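## Task

Slide only the red bin to the bench edge closest to the arms, then set the hook down flat on the bench next to it with its handle sticking out past that edge. Other bins stay upright, whatever a bin holds stays inside it, and neither bench may be shifted.

## Robot and tools

Robots. Three identical Kinova Gen3 seven-joint arms, arm1, arm2 and arm3, each ending in a Robotiq 2F-85 two-finger gripper with a wrist camera (arm1_cam_wrist, arm2_cam_wrist, arm3_cam_wrist). Two fixed room cameras, room_a and room_b, also watch. A hand reaches roughly 1.0 m out from its joint 1 axis.

Frames. Everything is given in one scene frame: origin on the floor, +z up, metres. The arm feet (base_link) sit in a row along x: arm1 at x=-0.925 y=-0.001 z=+0.573, arm2 at x=+0.000 y=-0.009 z=+0.642, arm3 at x=+0.923 y=+0.013 z=+0.577; each foot looks along its own +x, which the given quaternions (w near 0.66-0.68, z near 0.73-0.75) turn to roughly the scene's +y. The hand point lies between the finger pads (about 2 cm short of the tips when shut or half open, 0.5 cm when fully open); its z axis runs along the fingers and the fingers open along its y axis.

move. Arguments arm1, arm2, arm3 (each optional) and cameras. Each arm entry is an object {"joints": {...}} holding named absolute joint targets, not offsets: joint1_rad to joint7_rad in radians plus gripper_m in metres (fingertip gap). Ranges: joint1_rad, joint3_rad, joint5_rad, joint7_rad -69.115 to 69.115; joint2_rad -2.249 to 2.249; joint4_rad -2.579 to 2.579; joint6_rad -2.099 to 2.099; gripper_m 0 to 0.085 (0 shut). Done tolerance is ±0.01 rad, ±0.003 m. Meanings: joint1 swings the whole arm about its foot axis (positive clockwise from above; 0 points along the foot's +x); joint2 is the shoulder (0 upright, positive leans forward); joint3 twists the upper arm; joint4 is the elbow (0 straight; positive bends the same way as positive joint2 when joint3 is 0); joint5 twists the forearm; joint6 is the wrist bend (positive matches positive joint4 when joint5 is 0); joint7 rolls the hand (positive counter-clockwise looking from behind the hand). Omitted joints or arms get no new target but may still be driving toward an older one. Arm joints in one action begin and end together, so the hand can sweep a wide arc; speed caps are 1.39 rad/s (joints 1-4) and 1.22 rad/s (5-7). An action lasts at most 15 s. cameras: list of names, or "all"; [] for none; omitted means all. Unknown keys make a call invalid; out-of-range numbers get it refused, and a refusal or stop cancels the rest of that reply's move, wait and finished_scene calls. A move with no action just reports full state and images.

wait: seconds from 0 to 10, plus optional cameras; nothing new is commanded.
zoom_image: camera name and region [x0, y0, x1, y1] in pixels of that camera's latest 896x504 image, origin top-left, at most 504 by 504.
read_manual: section "licences" only; no motion.
finished_scene: scene = the current scene's number; ends it for good, and the goal must hold without the robots. After ending the first scene, make no further call in that reply.

Reading results. The "move" line lists each arm sent motion with "done" or its worst status word (e.g. time_out). joint_status per joint: done, off_target (resting away and possibly still pushing), time_out (target dropped, holds there), not_followed (a separation check blocked the targets; the arm may retry them later), limit_stop_at_motor_heat (resend the target). "joint command not followed" flags that check; the gripper part still runs. on_its_own lists uncommanded behaviour. An arm under "as last shown" was not in the action; its status reads "not commanded" and other lines repeat earlier values. Joint velocities are rad/s in joint order; "within noise" means still. Joint torques (N m, joint order, offset and noisy, positive toward larger angles) reveal contacts and loads. Flange force is the external force along the hand's x y z, including held weight, noisy during acceleration, "no reading" near singular poses. The "pictures" line gives image order; images can lag the state slightly. After a big move an arm may still be short of target.

Faults. If a joint's torque sensor saturates (limits 104.5 N m for joints 1-4, 51.3 N m for 5-7) or a joint drifts over 5 degrees from plan, that arm freezes for 10 s and skips its remaining commands. Motors heat when holding loads, staying stretched or pushing on something unreachable; a MOTOR HOT line appears at 60 °C, and at 75 °C the arm sags under an OVER-TEMPERATURE FAULT for 30-60 s or more.

Cautions. The arms keep pushing after contact and can press hard; a joint may say done while jammed short. Never let two robots press on each other, including one gripper closing on another's fingers; the separation check is not reliable for fingers. Do not drop things, release moving parts, slam, or knock anything off the work area or onto the floor. Avoid hitting fixed or heavy objects and big forces on the gripper (hard grips on items still resting on a surface, heavy or quickly swung loads, twisting). For a firm grip, open wide and close to well below the object's width. Loose objects may occasionally be nudged by outside disturbances. The scene keeps running while you compose replies, with robots holding the last command.

Each tool is called after "Emit:" in YAML: its name, and indented under it one key for each argument.

## Session

Emit:
move:

Scene clock: 0.00 s.
Joint torques (N m): no reading
Flange force (N): no reading
Joint velocities: within noise
arm1.joint_positions: joint1_rad=-0.014 joint2_rad=-0.435 joint3_rad=-0.054 joint4_rad=+1.354 joint5_rad=-0.084 joint6_rad=+1.957 joint7_rad=+1.310 gripper_m=+0.085
arm1.joint_status: not commanded
arm1.hand: x=-0.9593 y=+0.1495 z=+1.1295 quat_wxyz=(-0.048, +0.692, -0.710, -0.124) (m; scene frame)
arm2.joint_positions: joint1_rad=-0.837 joint2_rad=-0.582 joint3_rad=-0.020 joint4_rad=+1.561 joint5_rad=-0.026 joint6_rad=+1.842 joint7_rad=+1.136 gripper_m=+0.085
arm2.joint_status: not commanded
arm2.hand: x=-0.1005 y=+0.0815 z=+1.1571 quat_wxyz=(+0.000, +0.865, -0.477, -0.154) (m; scene frame)
arm3.joint_positions: joint1_rad=-0.696 joint2_rad=-0.410 joint3_rad=-0.040 joint4_rad=+1.398 joint5_rad=-0.129 joint6_rad=+1.982 joint7_rad=+0.798 gripper_m=+0.085
arm3.joint_status: not commanded
arm3.hand: x=+0.8127 y=+0.1055 z=+1.1164 quat_wxyz=(+0.055, +0.736, -0.669, -0.088) (m; scene frame)
pictures: arm1_cam_wrist, arm2_cam_wrist, arm3_cam_wrist, room_a, room_b

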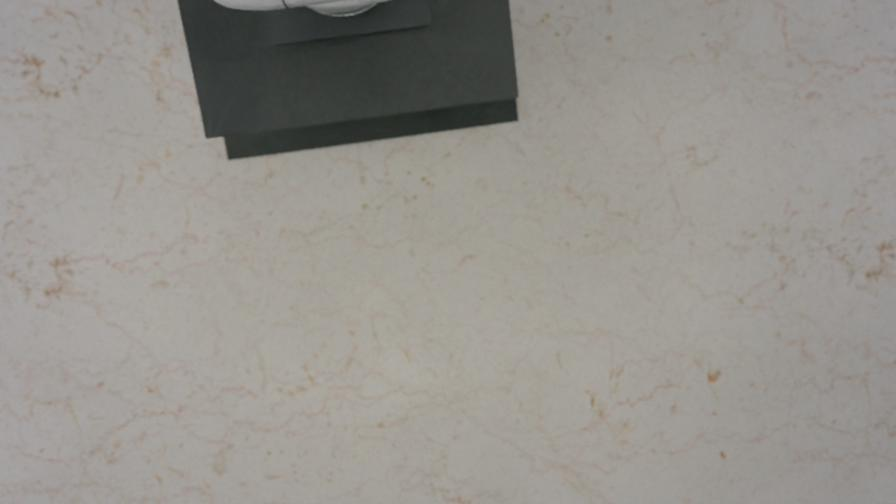

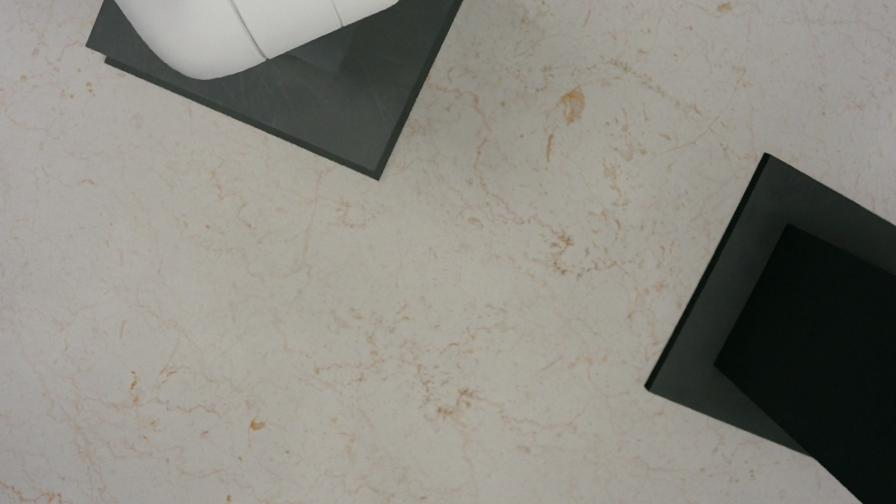

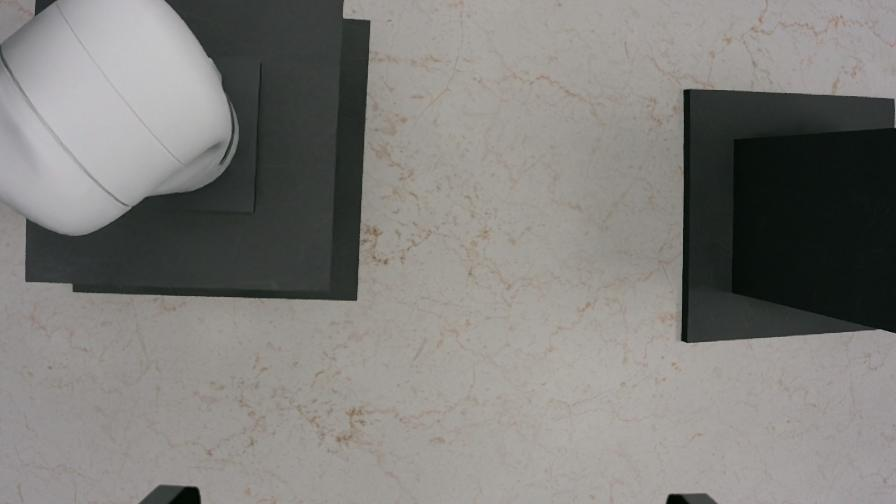

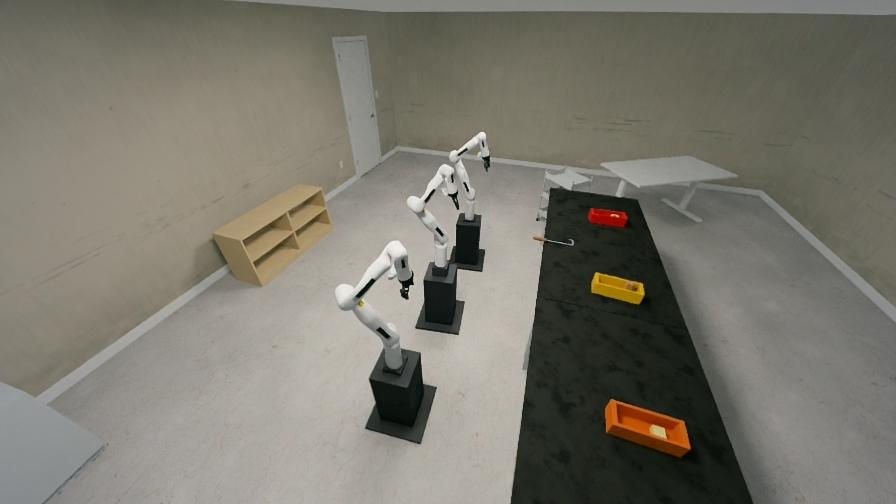

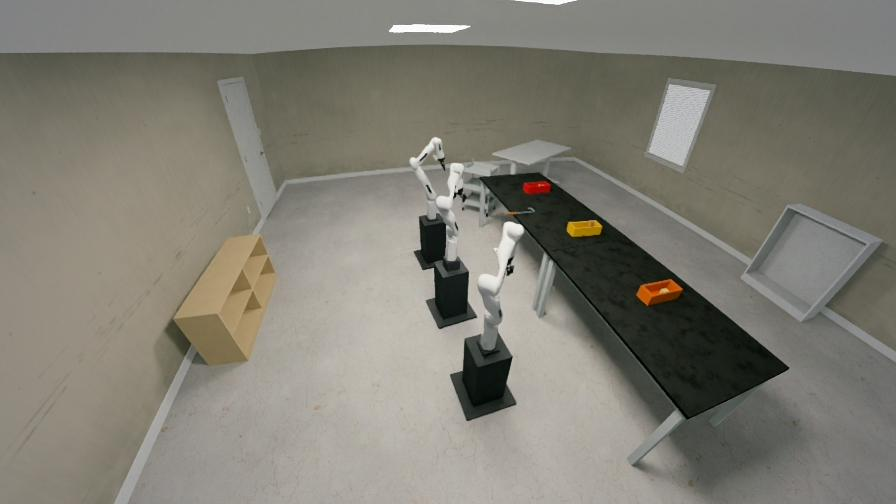

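Emit:
move:
  arm1: {"joints":{"joint1_rad":0.13,"joint2_rad":-0.3,"joint3_rad":0,"joint4_rad":1.6,"joint5_rad":0,"joint6_rad":0.9,"joint7_rad":-1.571}}
  cameras: ["arm1_cam_wrist","room_a","room_b"]

Emit:
zoom_image:
  camera: "room_a"
  region: [420, 120, 680, 320]

Emit:
zoom_image:
  camera: "room_b"
  region: [400, 120, 620, 300]

Scene clock: 9.73 s.
Joint torques (N m): arm1=[-0.52 -4.59 -0.19 -10.98 -0.24 -2.09 -0.05] | arm2=[-1.62 4.05 0.28 -10.13 -0.3 -0.85 0.14] | arm3=[0.83 0.44 1.23 -7.89 -0.09 -0.3 -0.14]
Flange force (N): arm1=[-0.8 -0.5 -0.3] | arm2=[7.0 0.7 7.4] | arm3=[2.6 2.3 1.6]
move: arm1 done
Joint velocities: within noise
arm1.joint_positions: joint1_rad=+0.130 joint2_rad=-0.300 joint3_rad=+0.000 joint4_rad=+1.600 joint5_rad=+0.000 joint6_rad=+0.900 joint7_rad=-1.571 gripper_m=+0.085
arm1.joint_status: all done
arm1.hand: x=-0.8993 y=+0.4302 z=+1.1598 quat_wxyz=(+0.320, -0.631, -0.630, -0.320) (m; scene frame)
arm2, arm3: as last shown
pictures: arm1_cam_wrist, room_a, room_b

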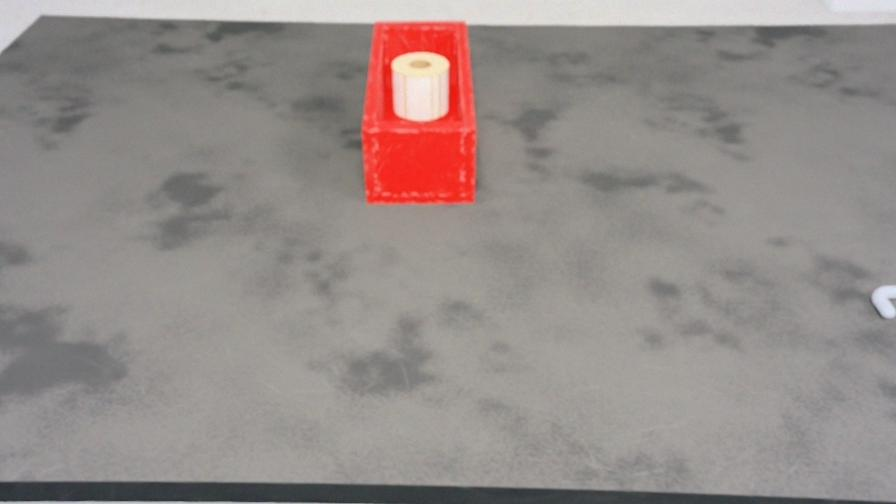

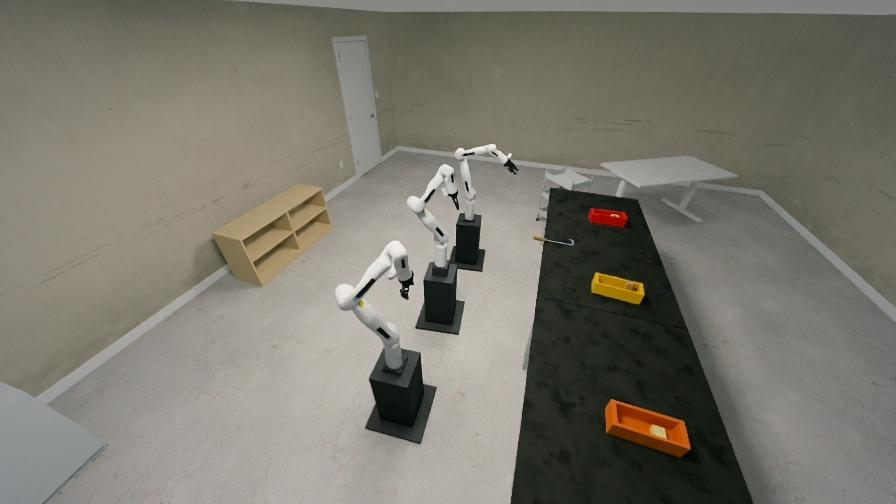

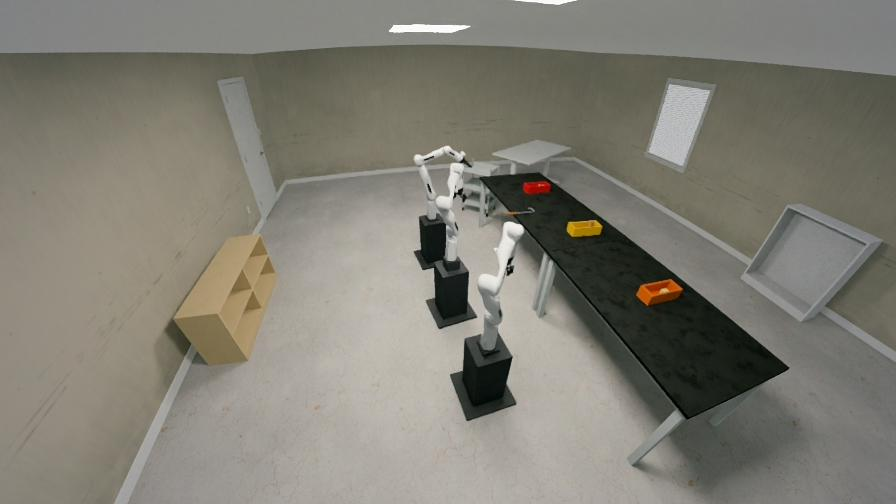

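Scaled by 1.938 from the camera's 896x504 image, which has a finer 1280x720 frame.

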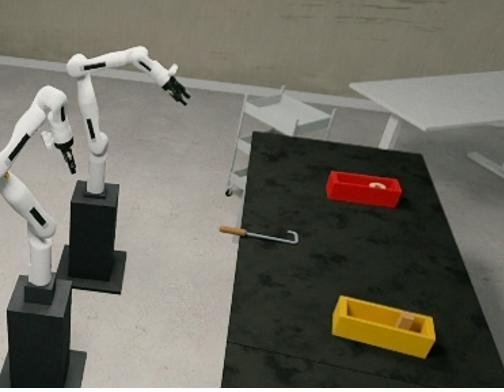

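Scaled by 2.291 from the camera's 896x504 image, which has a finer 1280x720 frame.

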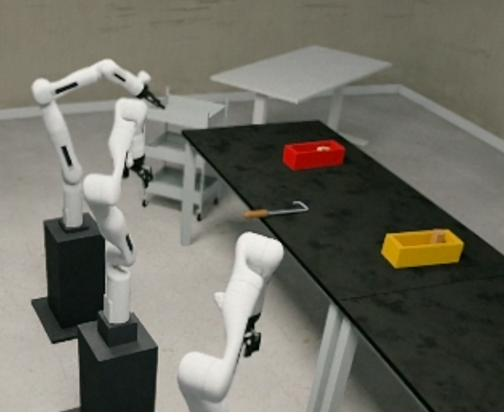

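Emit:
move:
  arm1: {"joints":{"joint1_rad":0.56,"joint2_rad":-0.1,"joint4_rad":1.7,"joint6_rad":0.9}}
  cameras: ["arm1_cam_wrist"]

Scene clock: 14.10 s.
Joint torques (N m): arm1=[-0.67 -8.3 -0.17 -10.63 -0.25 -1.52 -0.08] | arm2=[-1.61 4.04 0.25 -10.09 -0.3 -0.86 0.14] | arm3=[0.84 0.46 1.22 -7.91 -0.1 -0.27 -0.17]
Flange force (N): arm1=[-0.5 0.6 -0.5] | arm2=[6.9 0.6 7.3] | arm3=[2.5 2.2 1.8]
move: arm1 done
Joint velocities: within noise
arm1.joint_positions: joint1_rad=+0.560 joint2_rad=-0.100 joint3_rad=+0.000 joint4_rad=+1.700 joint5_rad=+0.000 joint6_rad=+0.900 joint7_rad=-1.571 gripper_m=+0.085
arm1.joint_status: all done
arm1.hand: x=-0.7105 y=+0.4059 z=+1.0170 quat_wxyz=(+0.170, -0.799, -0.512, -0.265) (m; scene frame)
arm2, arm3: as last shown
pictures: arm1_cam_wrist

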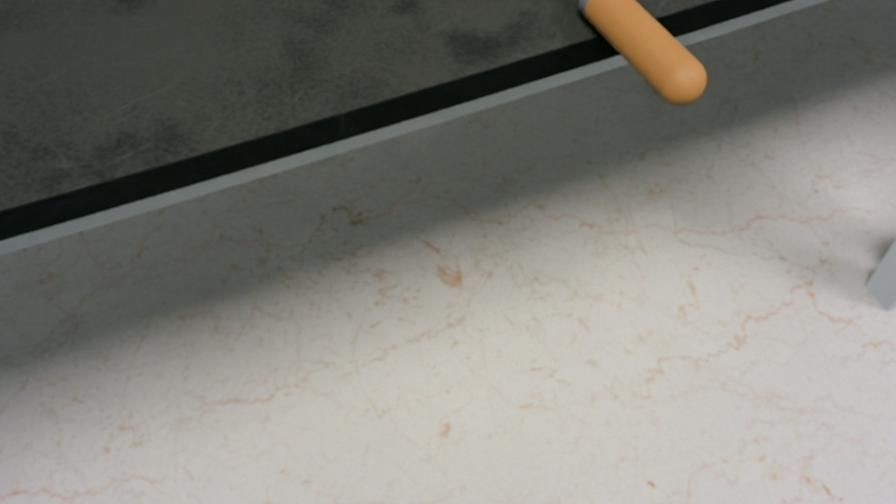

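Emit:
move:
  arm1: {"joints":{"joint1_rad":0.65,"joint2_rad":0.2,"joint4_rad":1.3,"joint6_rad":0.95}}
  cameras: ["arm1_cam_wrist"]

Scene clock: 26.67 s.
Joint torques (N m): arm1=[-0.48 -14.33 0.01 -10.8 -0.3 -1.65 -0.07] | arm2=[-1.63 4.01 0.22 -10.1 -0.29 -0.85 0.17] | arm3=[0.84 0.46 1.2 -7.9 -0.1 -0.28 -0.18]
Flange force (N): arm1=[-1.2 0.7 -0.7] | arm2=[6.9 0.7 7.3] | arm3=[2.4 2.1 1.7]
move: arm1 done
Joint velocities: within noise
arm1.joint_positions: joint1_rad=+0.650 joint2_rad=+0.200 joint3_rad=+0.000 joint4_rad=+1.300 joint5_rad=+0.000 joint6_rad=+0.950 joint7_rad=-1.571 gripper_m=+0.085
arm1.joint_status: all done
arm1.hand: x=-0.6065 y=+0.5040 z=+1.0516 quat_wxyz=(+0.169, -0.814, -0.471, -0.293) (m; scene frame)
arm2, arm3: as last shown
pictures: arm1_cam_wrist

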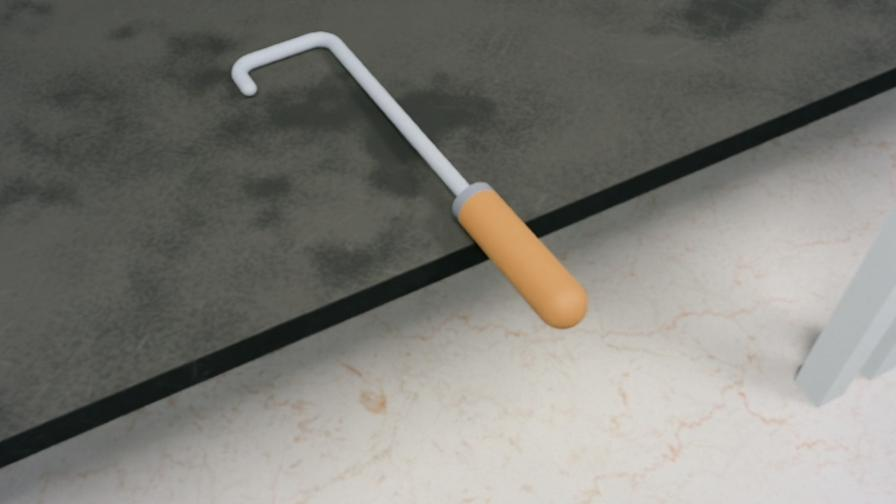

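Emit:
move:
  arm1: {"joints":{"joint1_rad":1.1116,"joint2_rad":1.1745,"joint3_rad":0,"joint4_rad":1.2428,"joint5_rad":1.1228,"joint6_rad":-1.205,"joint7_rad":-2.211}}
  cameras: ["arm1_cam_wrist","room_b","room_a"]

Scene clock: 38.80 s.
Joint torques (N m): arm1=[-0.46 -25.44 -2 -7.53 -1.8 -2.12 -0.1] | arm2=[-1.61 4.04 0.25 -10.11 -0.29 -0.84 0.14] | arm3=[0.8 0.45 1.18 -7.89 -0.09 -0.31 -0.17]
Flange force (N): arm1=[2.0 -0.9 -2.0] | arm2=[6.9 0.6 7.4] | arm3=[2.4 2.1 1.5]
move: arm1 done
Joint velocities: within noise
arm1.joint_positions: joint1_rad=+1.112 joint2_rad=+1.174 joint3_rad=+0.000 joint4_rad=+1.243 joint5_rad=+1.123 joint6_rad=-1.205 joint7_rad=-2.211 gripper_m=+0.085
arm1.joint_status: all done
arm1.hand: x=-0.4200 y=+0.6210 z=+0.7838 quat_wxyz=(+0.504, -0.496, -0.505, -0.495) (m; scene frame)
arm2, arm3: as last shown
pictures: arm1_cam_wrist, room_a, room_b

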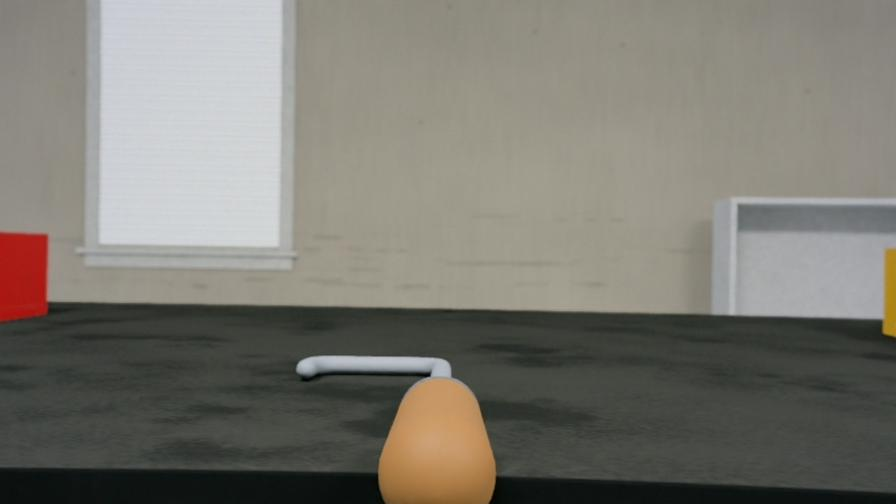

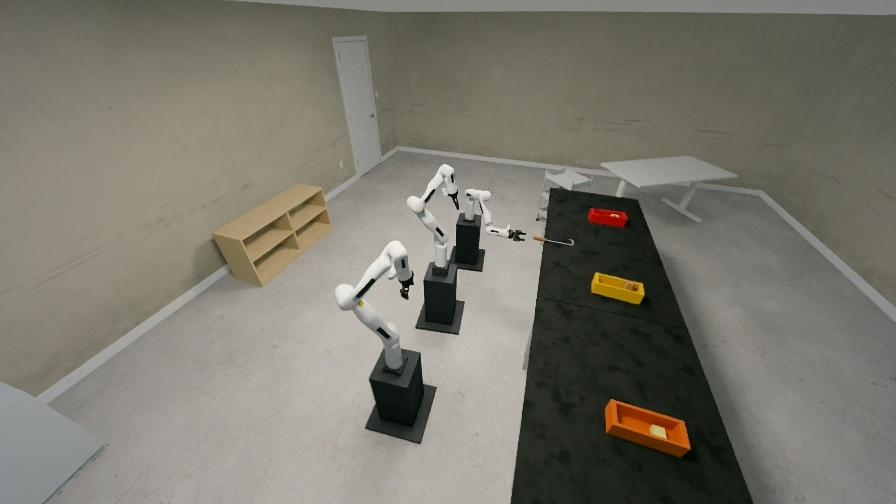

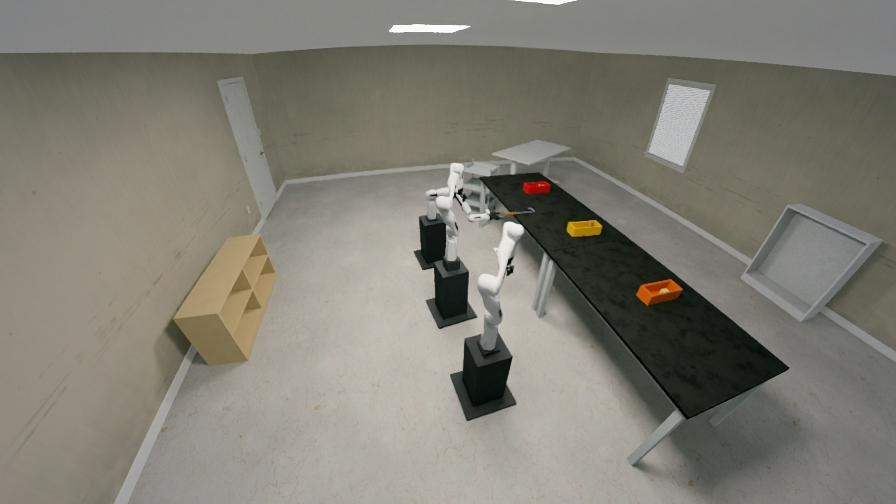

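Emit:
move:
  arm1: {"joints":{"joint1_rad":0.9901,"joint2_rad":1.2799,"joint4_rad":0.9545,"joint5_rad":1.0991,"joint6_rad":-1.044,"joint7_rad":-2.349}}
  cameras: ["arm1_cam_wrist"]

Emit:
move:
  arm1: {"joints":{"gripper_m":0.012}}
  cameras: ["arm1_cam_wrist"]

Scene clock: 41.90 s.
Joint torques (N m): arm1=[-0.41 -27.49 -1.84 -8.84 -2 -1.84 -0.09] | arm2=[-1.62 4.01 0.27 -10.12 -0.3 -0.82 0.13] | arm3=[0.82 0.46 1.21 -7.91 -0.1 -0.3 -0.13]
Flange force (N): arm1=[2.0 -0.8 -2.1] | arm2=[6.9 0.7 7.4] | arm3=[2.6 2.2 1.6]
move: arm1 done
Joint velocities: within noise
arm1.joint_positions: joint1_rad=+0.990 joint2_rad=+1.280 joint3_rad=+0.000 joint4_rad=+0.955 joint5_rad=+1.099 joint6_rad=-1.044 joint7_rad=-2.349 gripper_m=+0.085
arm1.joint_status: all done
arm1.hand: x=-0.4202 y=+0.7159 z=+0.7837 quat_wxyz=(+0.504, -0.496, -0.505, -0.495) (m; scene frame)
arm2, arm3: as last shown
pictures: arm1_cam_wrist

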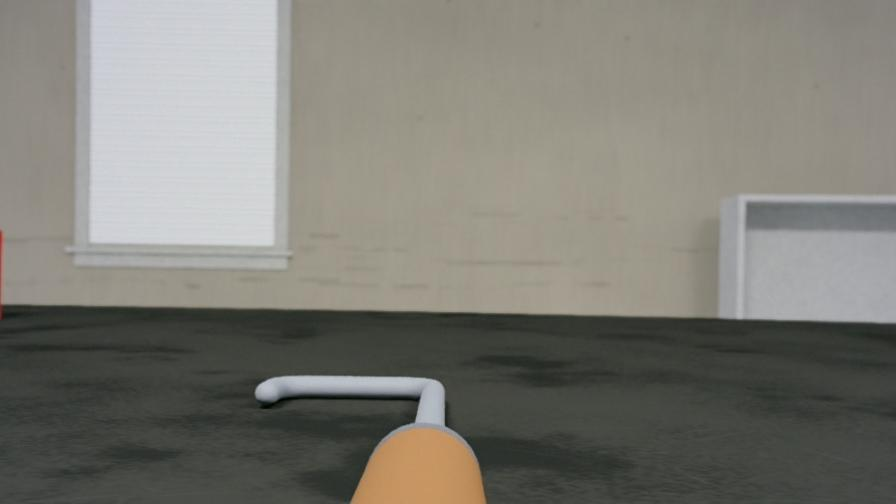

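Scene clock: 42.93 s.
Joint torques (N m): arm1=[-1.12 -27.77 -2.08 -9.08 -1.92 -2.08 -0.02] | arm2=[-1.61 4.06 0.21 -10.17 -0.27 -0.82 0.14] | arm3=[0.8 0.5 1.23 -7.9 -0.08 -0.3 -0.14]
Flange force (N): arm1=[1.8 -0.6 -2.8] | arm2=[7.0 0.5 7.7] | arm3=[2.7 2.2 1.7]
move: arm1 off_target
Joint velocities: within noise
arm1.joint_positions: joint1_rad=+0.990 joint2_rad=+1.280 joint3_rad=+0.000 joint4_rad=+0.954 joint5_rad=+1.099 joint6_rad=-1.044 joint7_rad=-2.349 gripper_m=+0.028
arm1.joint_status: gripper_m off_target (ended at +0.028, target +0.012)
arm1.hand: x=-0.4202 y=+0.7159 z=+0.7837 quat_wxyz=(+0.504, -0.496, -0.505, -0.495) (m; scene frame)
arm2, arm3: as last shown
pictures: arm1_cam_wrist

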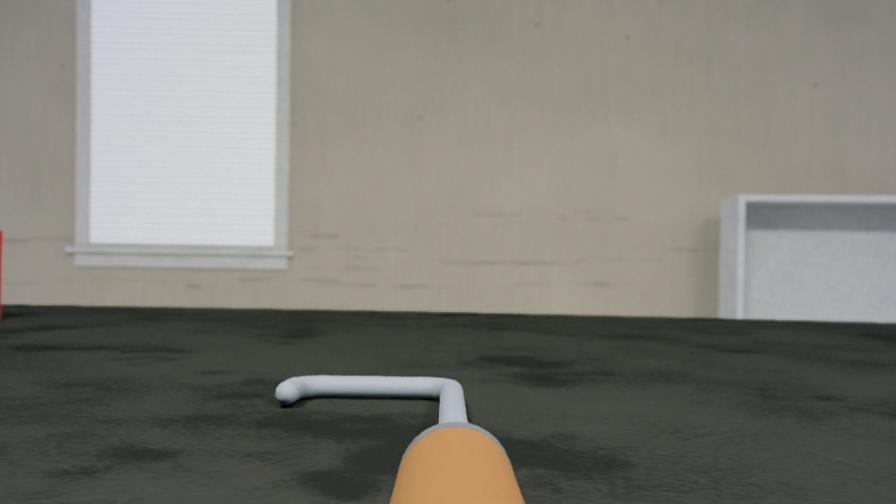

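Emit:
move:
  arm1: {"joints":{"joint2_rad":1.08}}
  cameras: []

Emit:
move:
  arm1: {"joints":{"joint1_rad":0.083,"joint2_rad":0.411,"joint4_rad":1.9514,"joint5_rad":0,"joint6_rad":-0.7916,"joint7_rad":0}}

Emit:
zoom_image:
  camera: "room_a"
  region: [420, 120, 680, 320]

Emit:
zoom_image:
  camera: "room_b"
  region: [400, 120, 620, 300]

Scene clock: 46.67 s.
Joint torques (N m): arm1=[-0.45 -30.49 -2.94 -11.95 -3.42 -2.53 -0.16] | arm2=[-1.63 4.02 0.23 -10.13 -0.3 -0.83 0.14] | arm3=[0.82 0.49 1.22 -7.89 -0.09 -0.31 -0.14]
Flange force (N): arm1=[-1.9 -1.5 -2.6] | arm2=[6.9 0.6 7.4] | arm3=[2.6 2.2 1.6]
move: arm1 done
Joint velocities: within noise
arm1.joint_positions: joint1_rad=+0.990 joint2_rad=+1.080 joint3_rad=+0.000 joint4_rad=+0.955 joint5_rad=+1.099 joint6_rad=-1.044 joint7_rad=-2.349 gripper_m=+0.028
arm1.joint_status: all done
arm1.hand: x=-0.4221 y=+0.7145 z=+0.9538 quat_wxyz=(+0.496, -0.423, -0.508, -0.563) (m; scene frame)
arm2, arm3: as last shown
pictures: none
No camera images: "cameras" was empty.

Scene clock: 49.57 s.
Joint torques (N m): arm1=[-0.52 -19.94 0.09 -11.75 -0.32 -4.5 -0.14] | arm2=[-1.62 4.04 0.25 -10.1 -0.3 -0.83 0.13] | arm3=[0.82 0.5 1.19 -7.92 -0.08 -0.28 -0.16]
Flange force (N): arm1=[-2.2 -2.5 -1.2] | arm2=[6.9 0.6 7.4] | arm3=[2.5 2.1 1.8]
move: arm1 done
Joint velocities: within noise
arm1.joint_positions: joint1_rad=+0.083 joint2_rad=+0.411 joint3_rad=+0.000 joint4_rad=+1.951 joint5_rad=+0.000 joint6_rad=-0.792 joint7_rad=+0.000 gripper_m=+0.028
arm1.joint_status: all done
arm1.hand: x=-0.9319 y=+0.7005 z=+1.0186 quat_wxyz=(+0.016, +0.016, -0.707, -0.706) (m; scene frame)
arm2.joint_positions: joint1_rad=-0.837 joint2_rad=-0.582 joint3_rad=-0.020 joint4_rad=+1.561 joint5_rad=-0.026 joint6_rad=+1.842 joint7_rad=+1.136 gripper_m=+0.085
arm2.joint_status: not commanded
arm2.hand: x=-0.1005 y=+0.0815 z=+1.1571 quat_wxyz=(+0.000, +0.865, -0.477, -0.154) (m; scene frame)
arm3.joint_positions: joint1_rad=-0.696 joint2_rad=-0.410 joint3_rad=-0.040 joint4_rad=+1.398 joint5_rad=-0.129 joint6_rad=+1.982 joint7_rad=+0.798 gripper_m=+0.085
arm3.joint_status: not commanded
arm3.hand: x=+0.8127 y=+0.1055 z=+1.1164 quat_wxyz=(+0.055, +0.736, -0.669, -0.088) (m; scene frame)
pictures: arm1_cam_wrist, arm2_cam_wrist, arm3_cam_wrist, room_a, room_b

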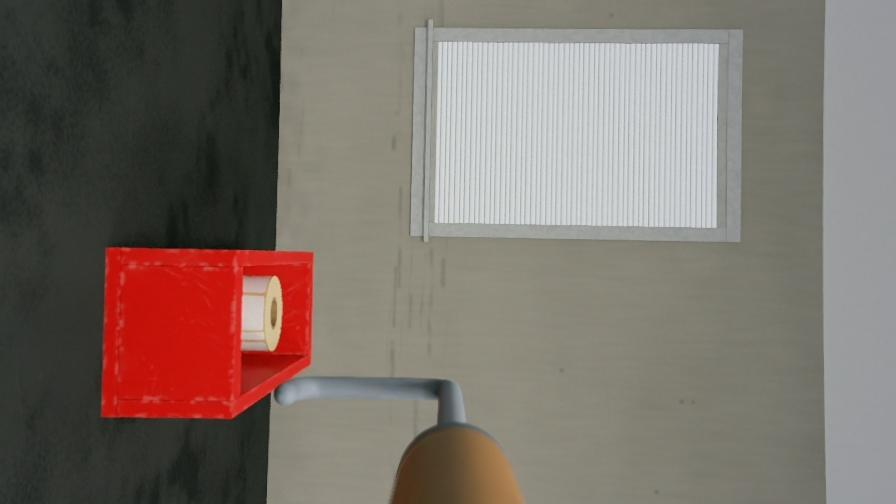

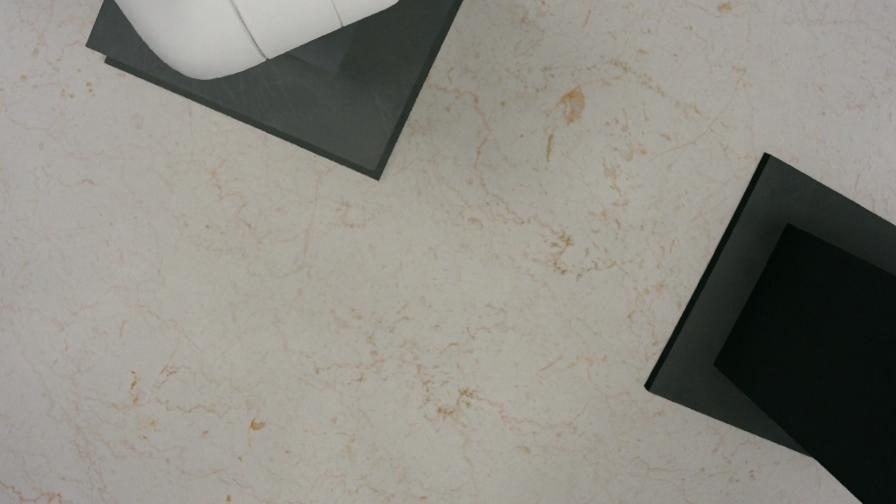

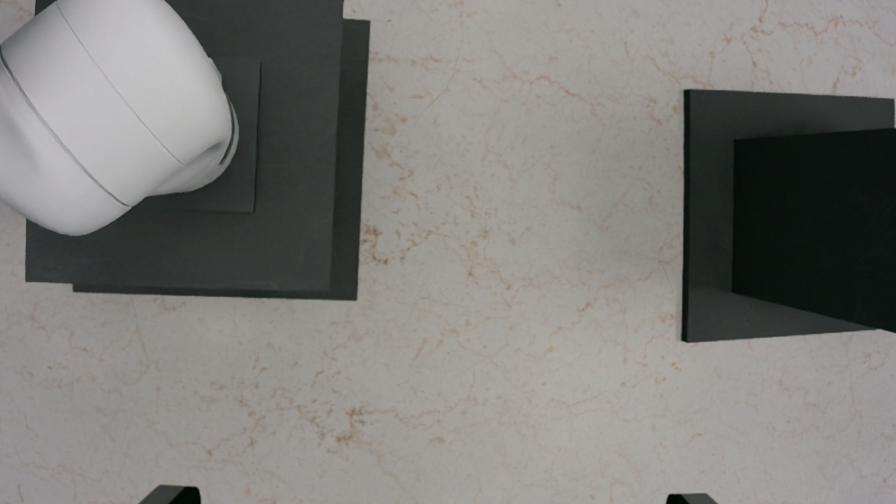

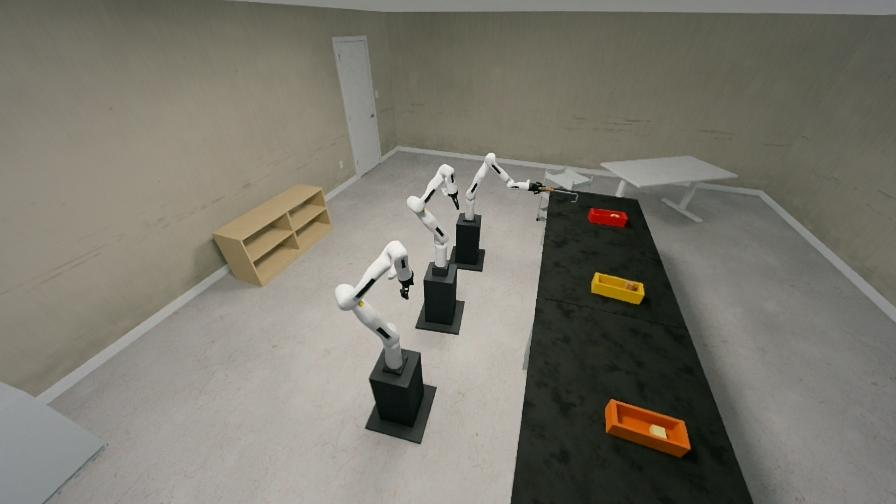

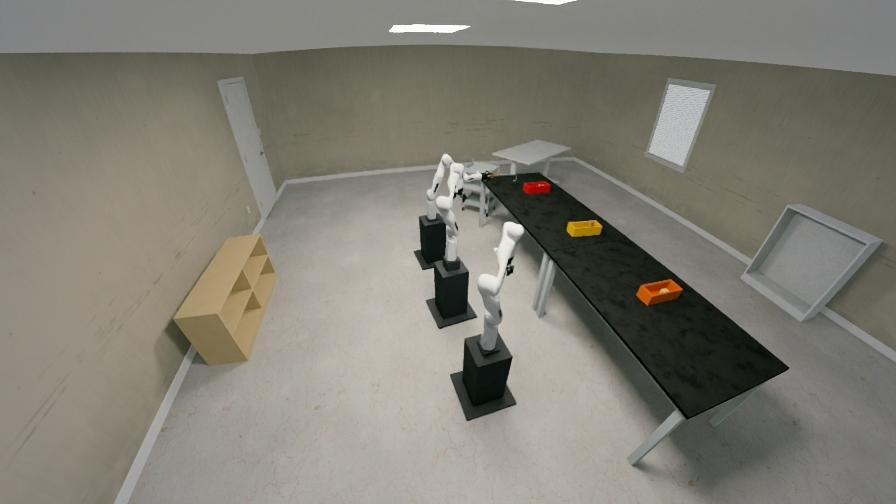

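Scaled by 1.938 from the camera's 896x504 image, which has a finer 1280x720 frame.

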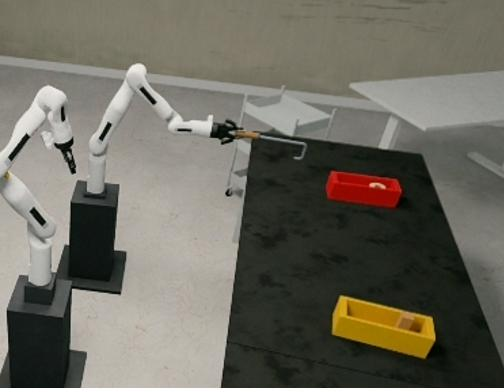

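Scaled by 2.291 from the camera's 896x504 image, which has a finer 1280x720 frame.

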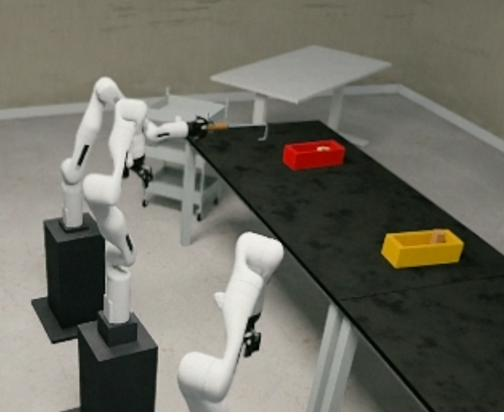

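Emit:
move:
  arm1: {"joints":{"joint1_rad":0.083,"joint2_rad":1.0688,"joint4_rad":0.7446,"joint6_rad":-0.2426}}
  cameras: ["arm1_cam_wrist","room_a","room_b"]

Emit:
zoom_image:
  camera: "room_a"
  region: [520, 170, 660, 260]

Emit:
zoom_image:
  camera: "room_b"
  region: [460, 150, 580, 220]

Scene clock: 61.33 s.
Joint torques (N m): arm1=[-0.58 -32.84 0.28 -14.45 -0.29 -4.51 -0.14] | arm2=[-1.6 4.04 0.27 -10.12 -0.3 -0.82 0.14] | arm3=[0.84 0.47 1.21 -7.89 -0.11 -0.28 -0.18]
Flange force (N): arm1=[-1.9 -2.7 -3.2] | arm2=[6.9 0.7 7.5] | arm3=[2.4 2.1 1.6]
move: arm1 done
Joint velocities: within noise
arm1.joint_positions: joint1_rad=+0.083 joint2_rad=+1.069 joint3_rad=+0.000 joint4_rad=+0.745 joint5_rad=+0.000 joint6_rad=-0.243 joint7_rad=+0.000 gripper_m=+0.028
arm1.joint_status: all done
arm1.hand: x=-0.9449 y=+0.9852 z=+0.9831 quat_wxyz=(+0.016, +0.016, -0.707, -0.706) (m; scene frame)
arm2, arm3: as last shown
pictures: arm1_cam_wrist, room_a, room_b

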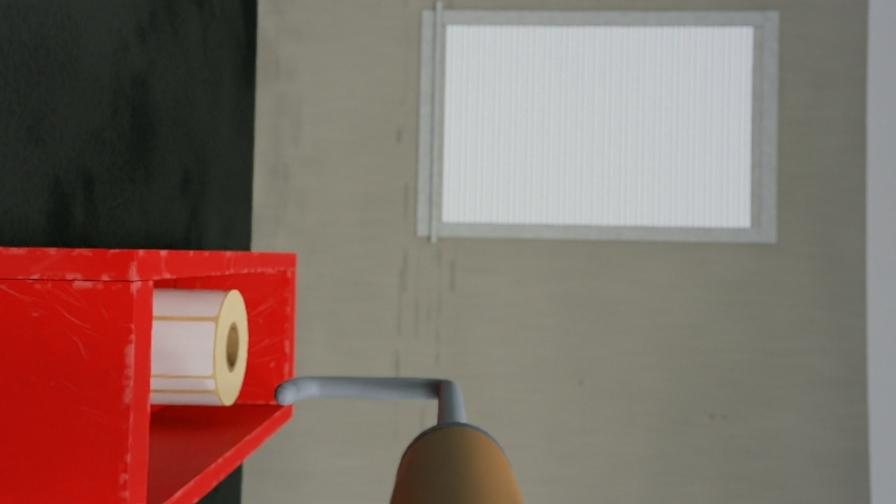

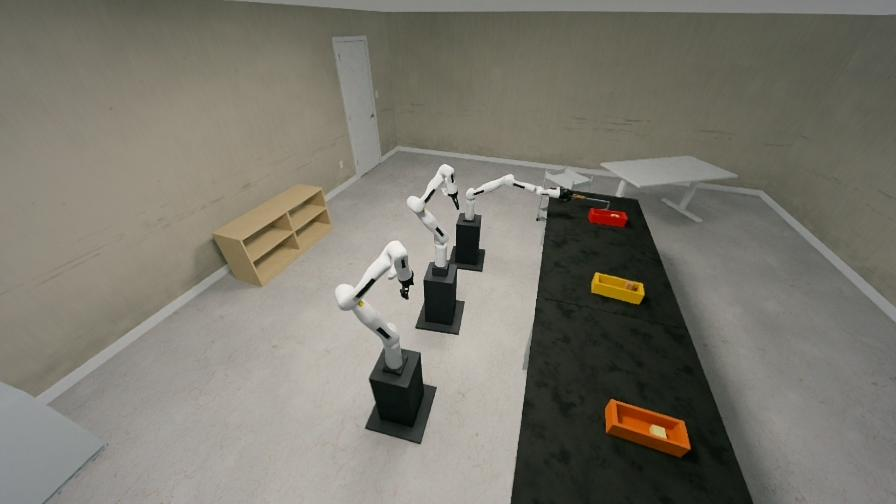

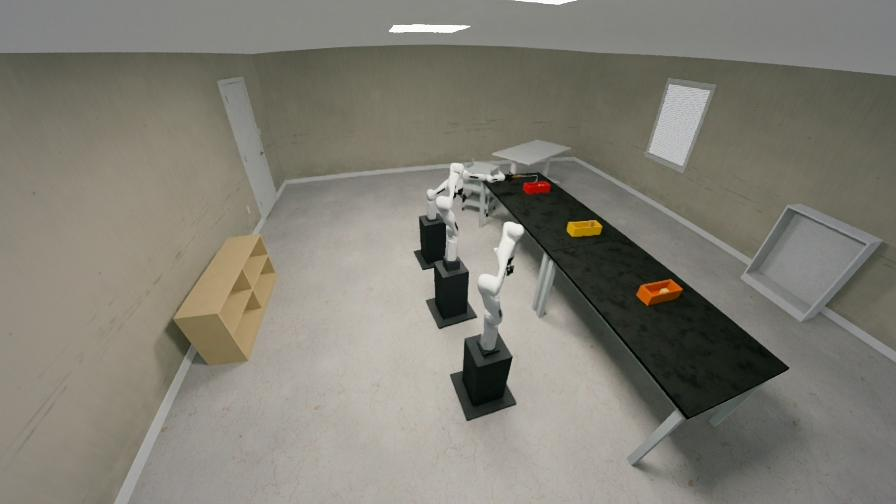

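Scaled by 3.600 from the camera's 896x504 image, which has a finer 1280x720 frame.

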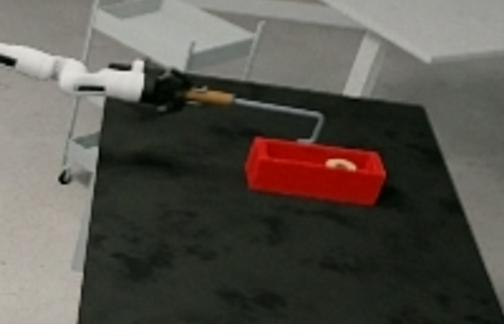

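Scaled by 4.200 from the camera's 896x504 image, which has a finer 1280x720 frame.

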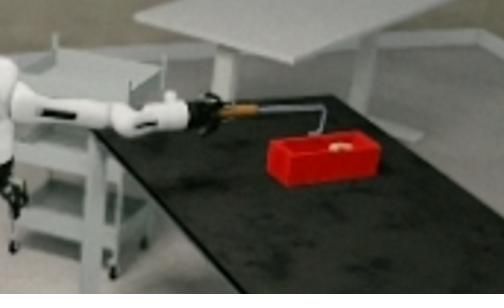

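Emit:
move:
  arm1: {"joints":{"joint2_rad":1.1122,"joint4_rad":0.649,"joint6_rad":-0.1904}}
  cameras: []

Emit:
move:
  arm1: {"joints":{"joint2_rad":1.215,"joint4_rad":0.7389,"joint6_rad":-0.3831}}
  cameras: ["arm1_cam_wrist","room_a","room_b"]

Emit:
zoom_image:
  camera: "room_a"
  region: [520, 170, 660, 260]

Emit:
zoom_image:
  camera: "room_b"
  region: [460, 150, 580, 220]

Scene clock: 65.53 s.
Joint torques (N m): arm1=[-0.53 -33.43 0.35 -14.57 -0.31 -4.45 -0.09] | arm2=[-1.64 4.03 0.25 -10.14 -0.3 -0.82 0.12] | arm3=[0.8 0.5 1.18 -7.91 -0.09 -0.28 -0.16]
Flange force (N): arm1=[-2.1 -2.9 -3.7] | arm2=[6.9 0.6 7.6] | arm3=[2.5 2.0 1.7]
move: arm1 done
Joint velocities: within noise
arm1.joint_positions: joint1_rad=+0.083 joint2_rad=+1.112 joint3_rad=+0.000 joint4_rad=+0.649 joint5_rad=+0.000 joint6_rad=-0.190 joint7_rad=+0.000 gripper_m=+0.028
arm1.joint_status: all done
arm1.hand: x=-0.9454 y=+0.9971 z=+0.9829 quat_wxyz=(+0.016, +0.016, -0.707, -0.706) (m; scene frame)
arm2, arm3: as last shown
pictures: none
No camera images: "cameras" was empty.

Scene clock: 66.60 s.
Joint torques (N m): arm1=[-0.43 -33.73 0.4 -13.97 -0.29 -4.47 -0.08] | arm2=[-1.59 4.03 0.25 -10.18 -0.3 -0.86 0.13] | arm3=[0.81 0.49 1.19 -7.9 -0.09 -0.3 -0.15]
Flange force (N): arm1=[-1.6 -2.3 -3.0] | arm2=[7.0 0.5 7.6] | arm3=[2.5 2.1 1.6]
move: arm1 done
Joint velocities: within noise
arm1.joint_positions: joint1_rad=+0.083 joint2_rad=+1.215 joint3_rad=+0.000 joint4_rad=+0.739 joint5_rad=+0.000 joint6_rad=-0.383 joint7_rad=+0.000 gripper_m=+0.028
arm1.joint_status: all done
arm1.hand: x=-0.9454 y=+0.9970 z=+0.8852 quat_wxyz=(+0.016, +0.016, -0.707, -0.706) (m; scene frame)
arm2, arm3: as last shown
pictures: arm1_cam_wrist, room_a, room_b

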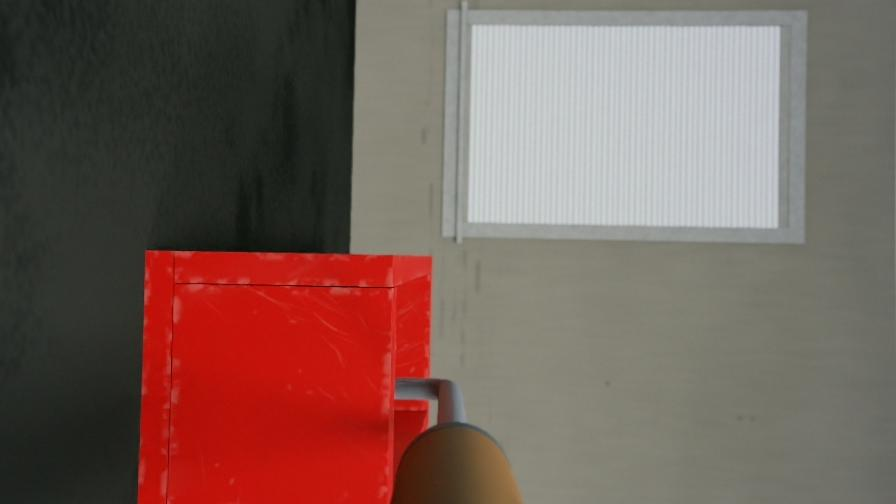

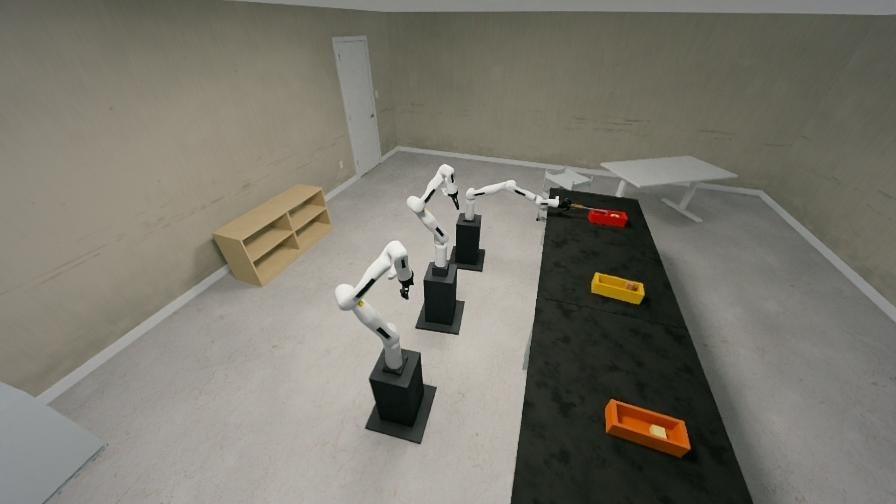

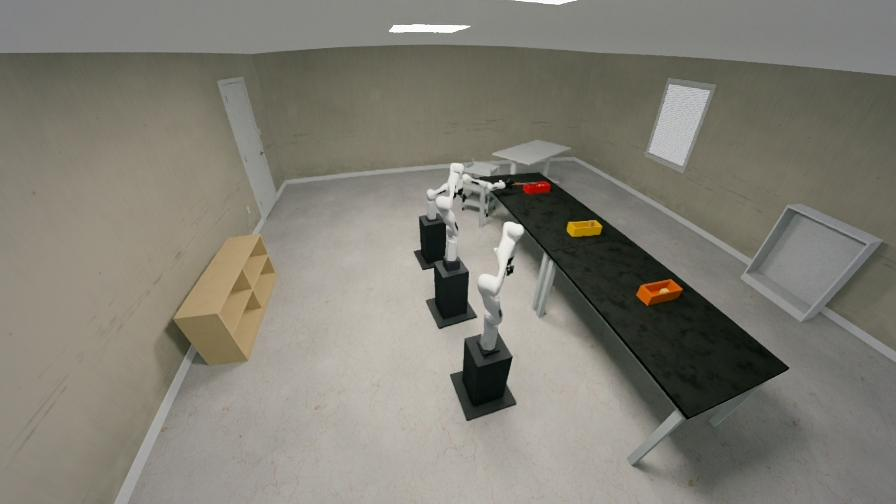

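Scaled by 3.600 from the camera's 896x504 image, which has a finer 1280x720 frame.

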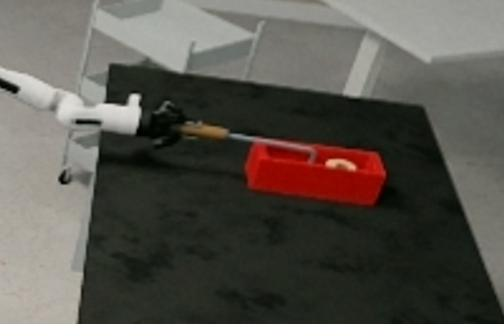

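Scaled by 4.200 from the camera's 896x504 image, which has a finer 1280x720 frame.

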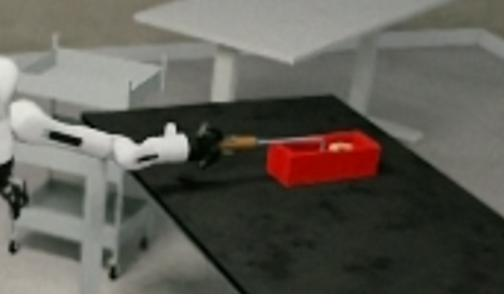

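Emit:
move:
  arm1: {"joints":{"joint1_rad":0.0787,"joint2_rad":0.9826,"joint4_rad":1.2954,"joint6_rad":-0.7072}}
  cameras: ["arm1_cam_wrist","room_a"]

Emit:
zoom_image:
  camera: "room_a"
  region: [520, 170, 660, 260]

Scene clock: 70.67 s.
Joint torques (N m): arm1=[-0.45 -29.88 0.36 -12.1 -0.28 -4.48 -0.08] | arm2=[-1.62 4.02 0.25 -10.14 -0.29 -0.83 0.15] | arm3=[0.84 0.49 1.23 -7.88 -0.05 -0.32 -0.15]
Flange force (N): arm1=[-1.5 -2.3 -0.6] | arm2=[6.9 0.7 7.5] | arm3=[2.6 2.2 1.5]
move: arm1 done
Joint velocities: within noise
arm1.joint_positions: joint1_rad=+0.079 joint2_rad=+0.983 joint3_rad=+0.000 joint4_rad=+1.295 joint5_rad=+0.000 joint6_rad=-0.707 joint7_rad=+0.000 gripper_m=+0.028
arm1.joint_status: all done
arm1.hand: x=-0.9449 y=+0.9001 z=+0.8855 quat_wxyz=(+0.018, +0.018, -0.707, -0.706) (m; scene frame)
arm2, arm3: as last shown
pictures: arm1_cam_wrist, room_a

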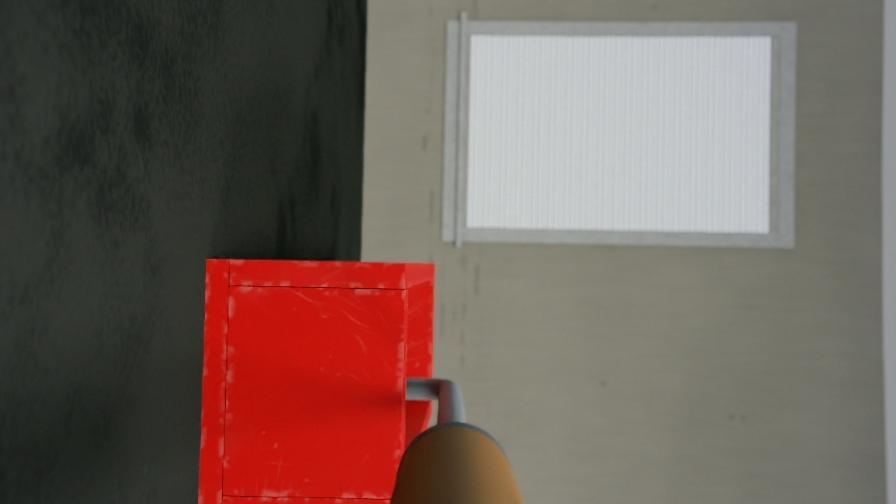

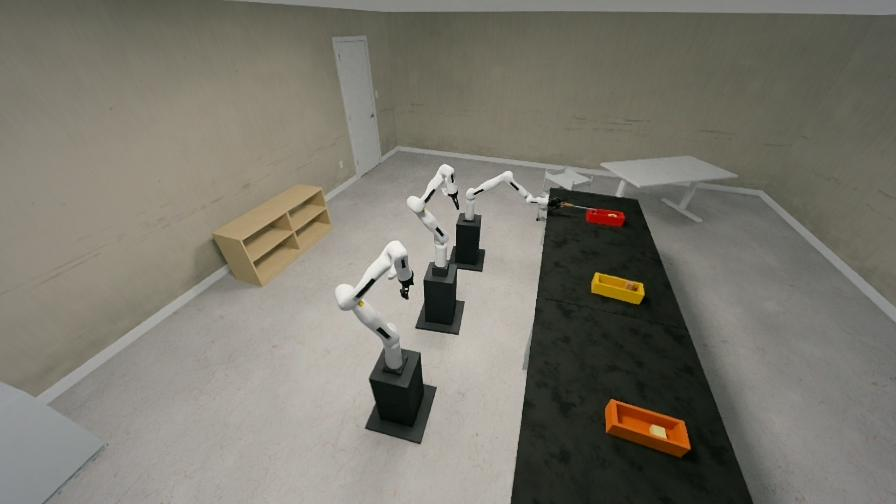

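Scaled by 3.600 from the camera's 896x504 image, which has a finer 1280x720 frame.

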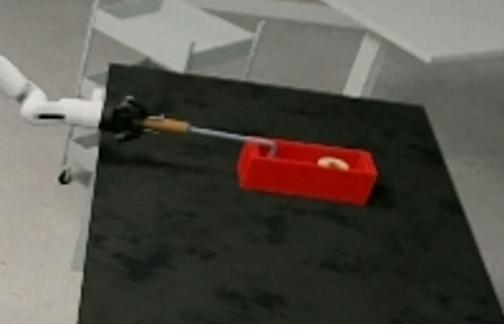

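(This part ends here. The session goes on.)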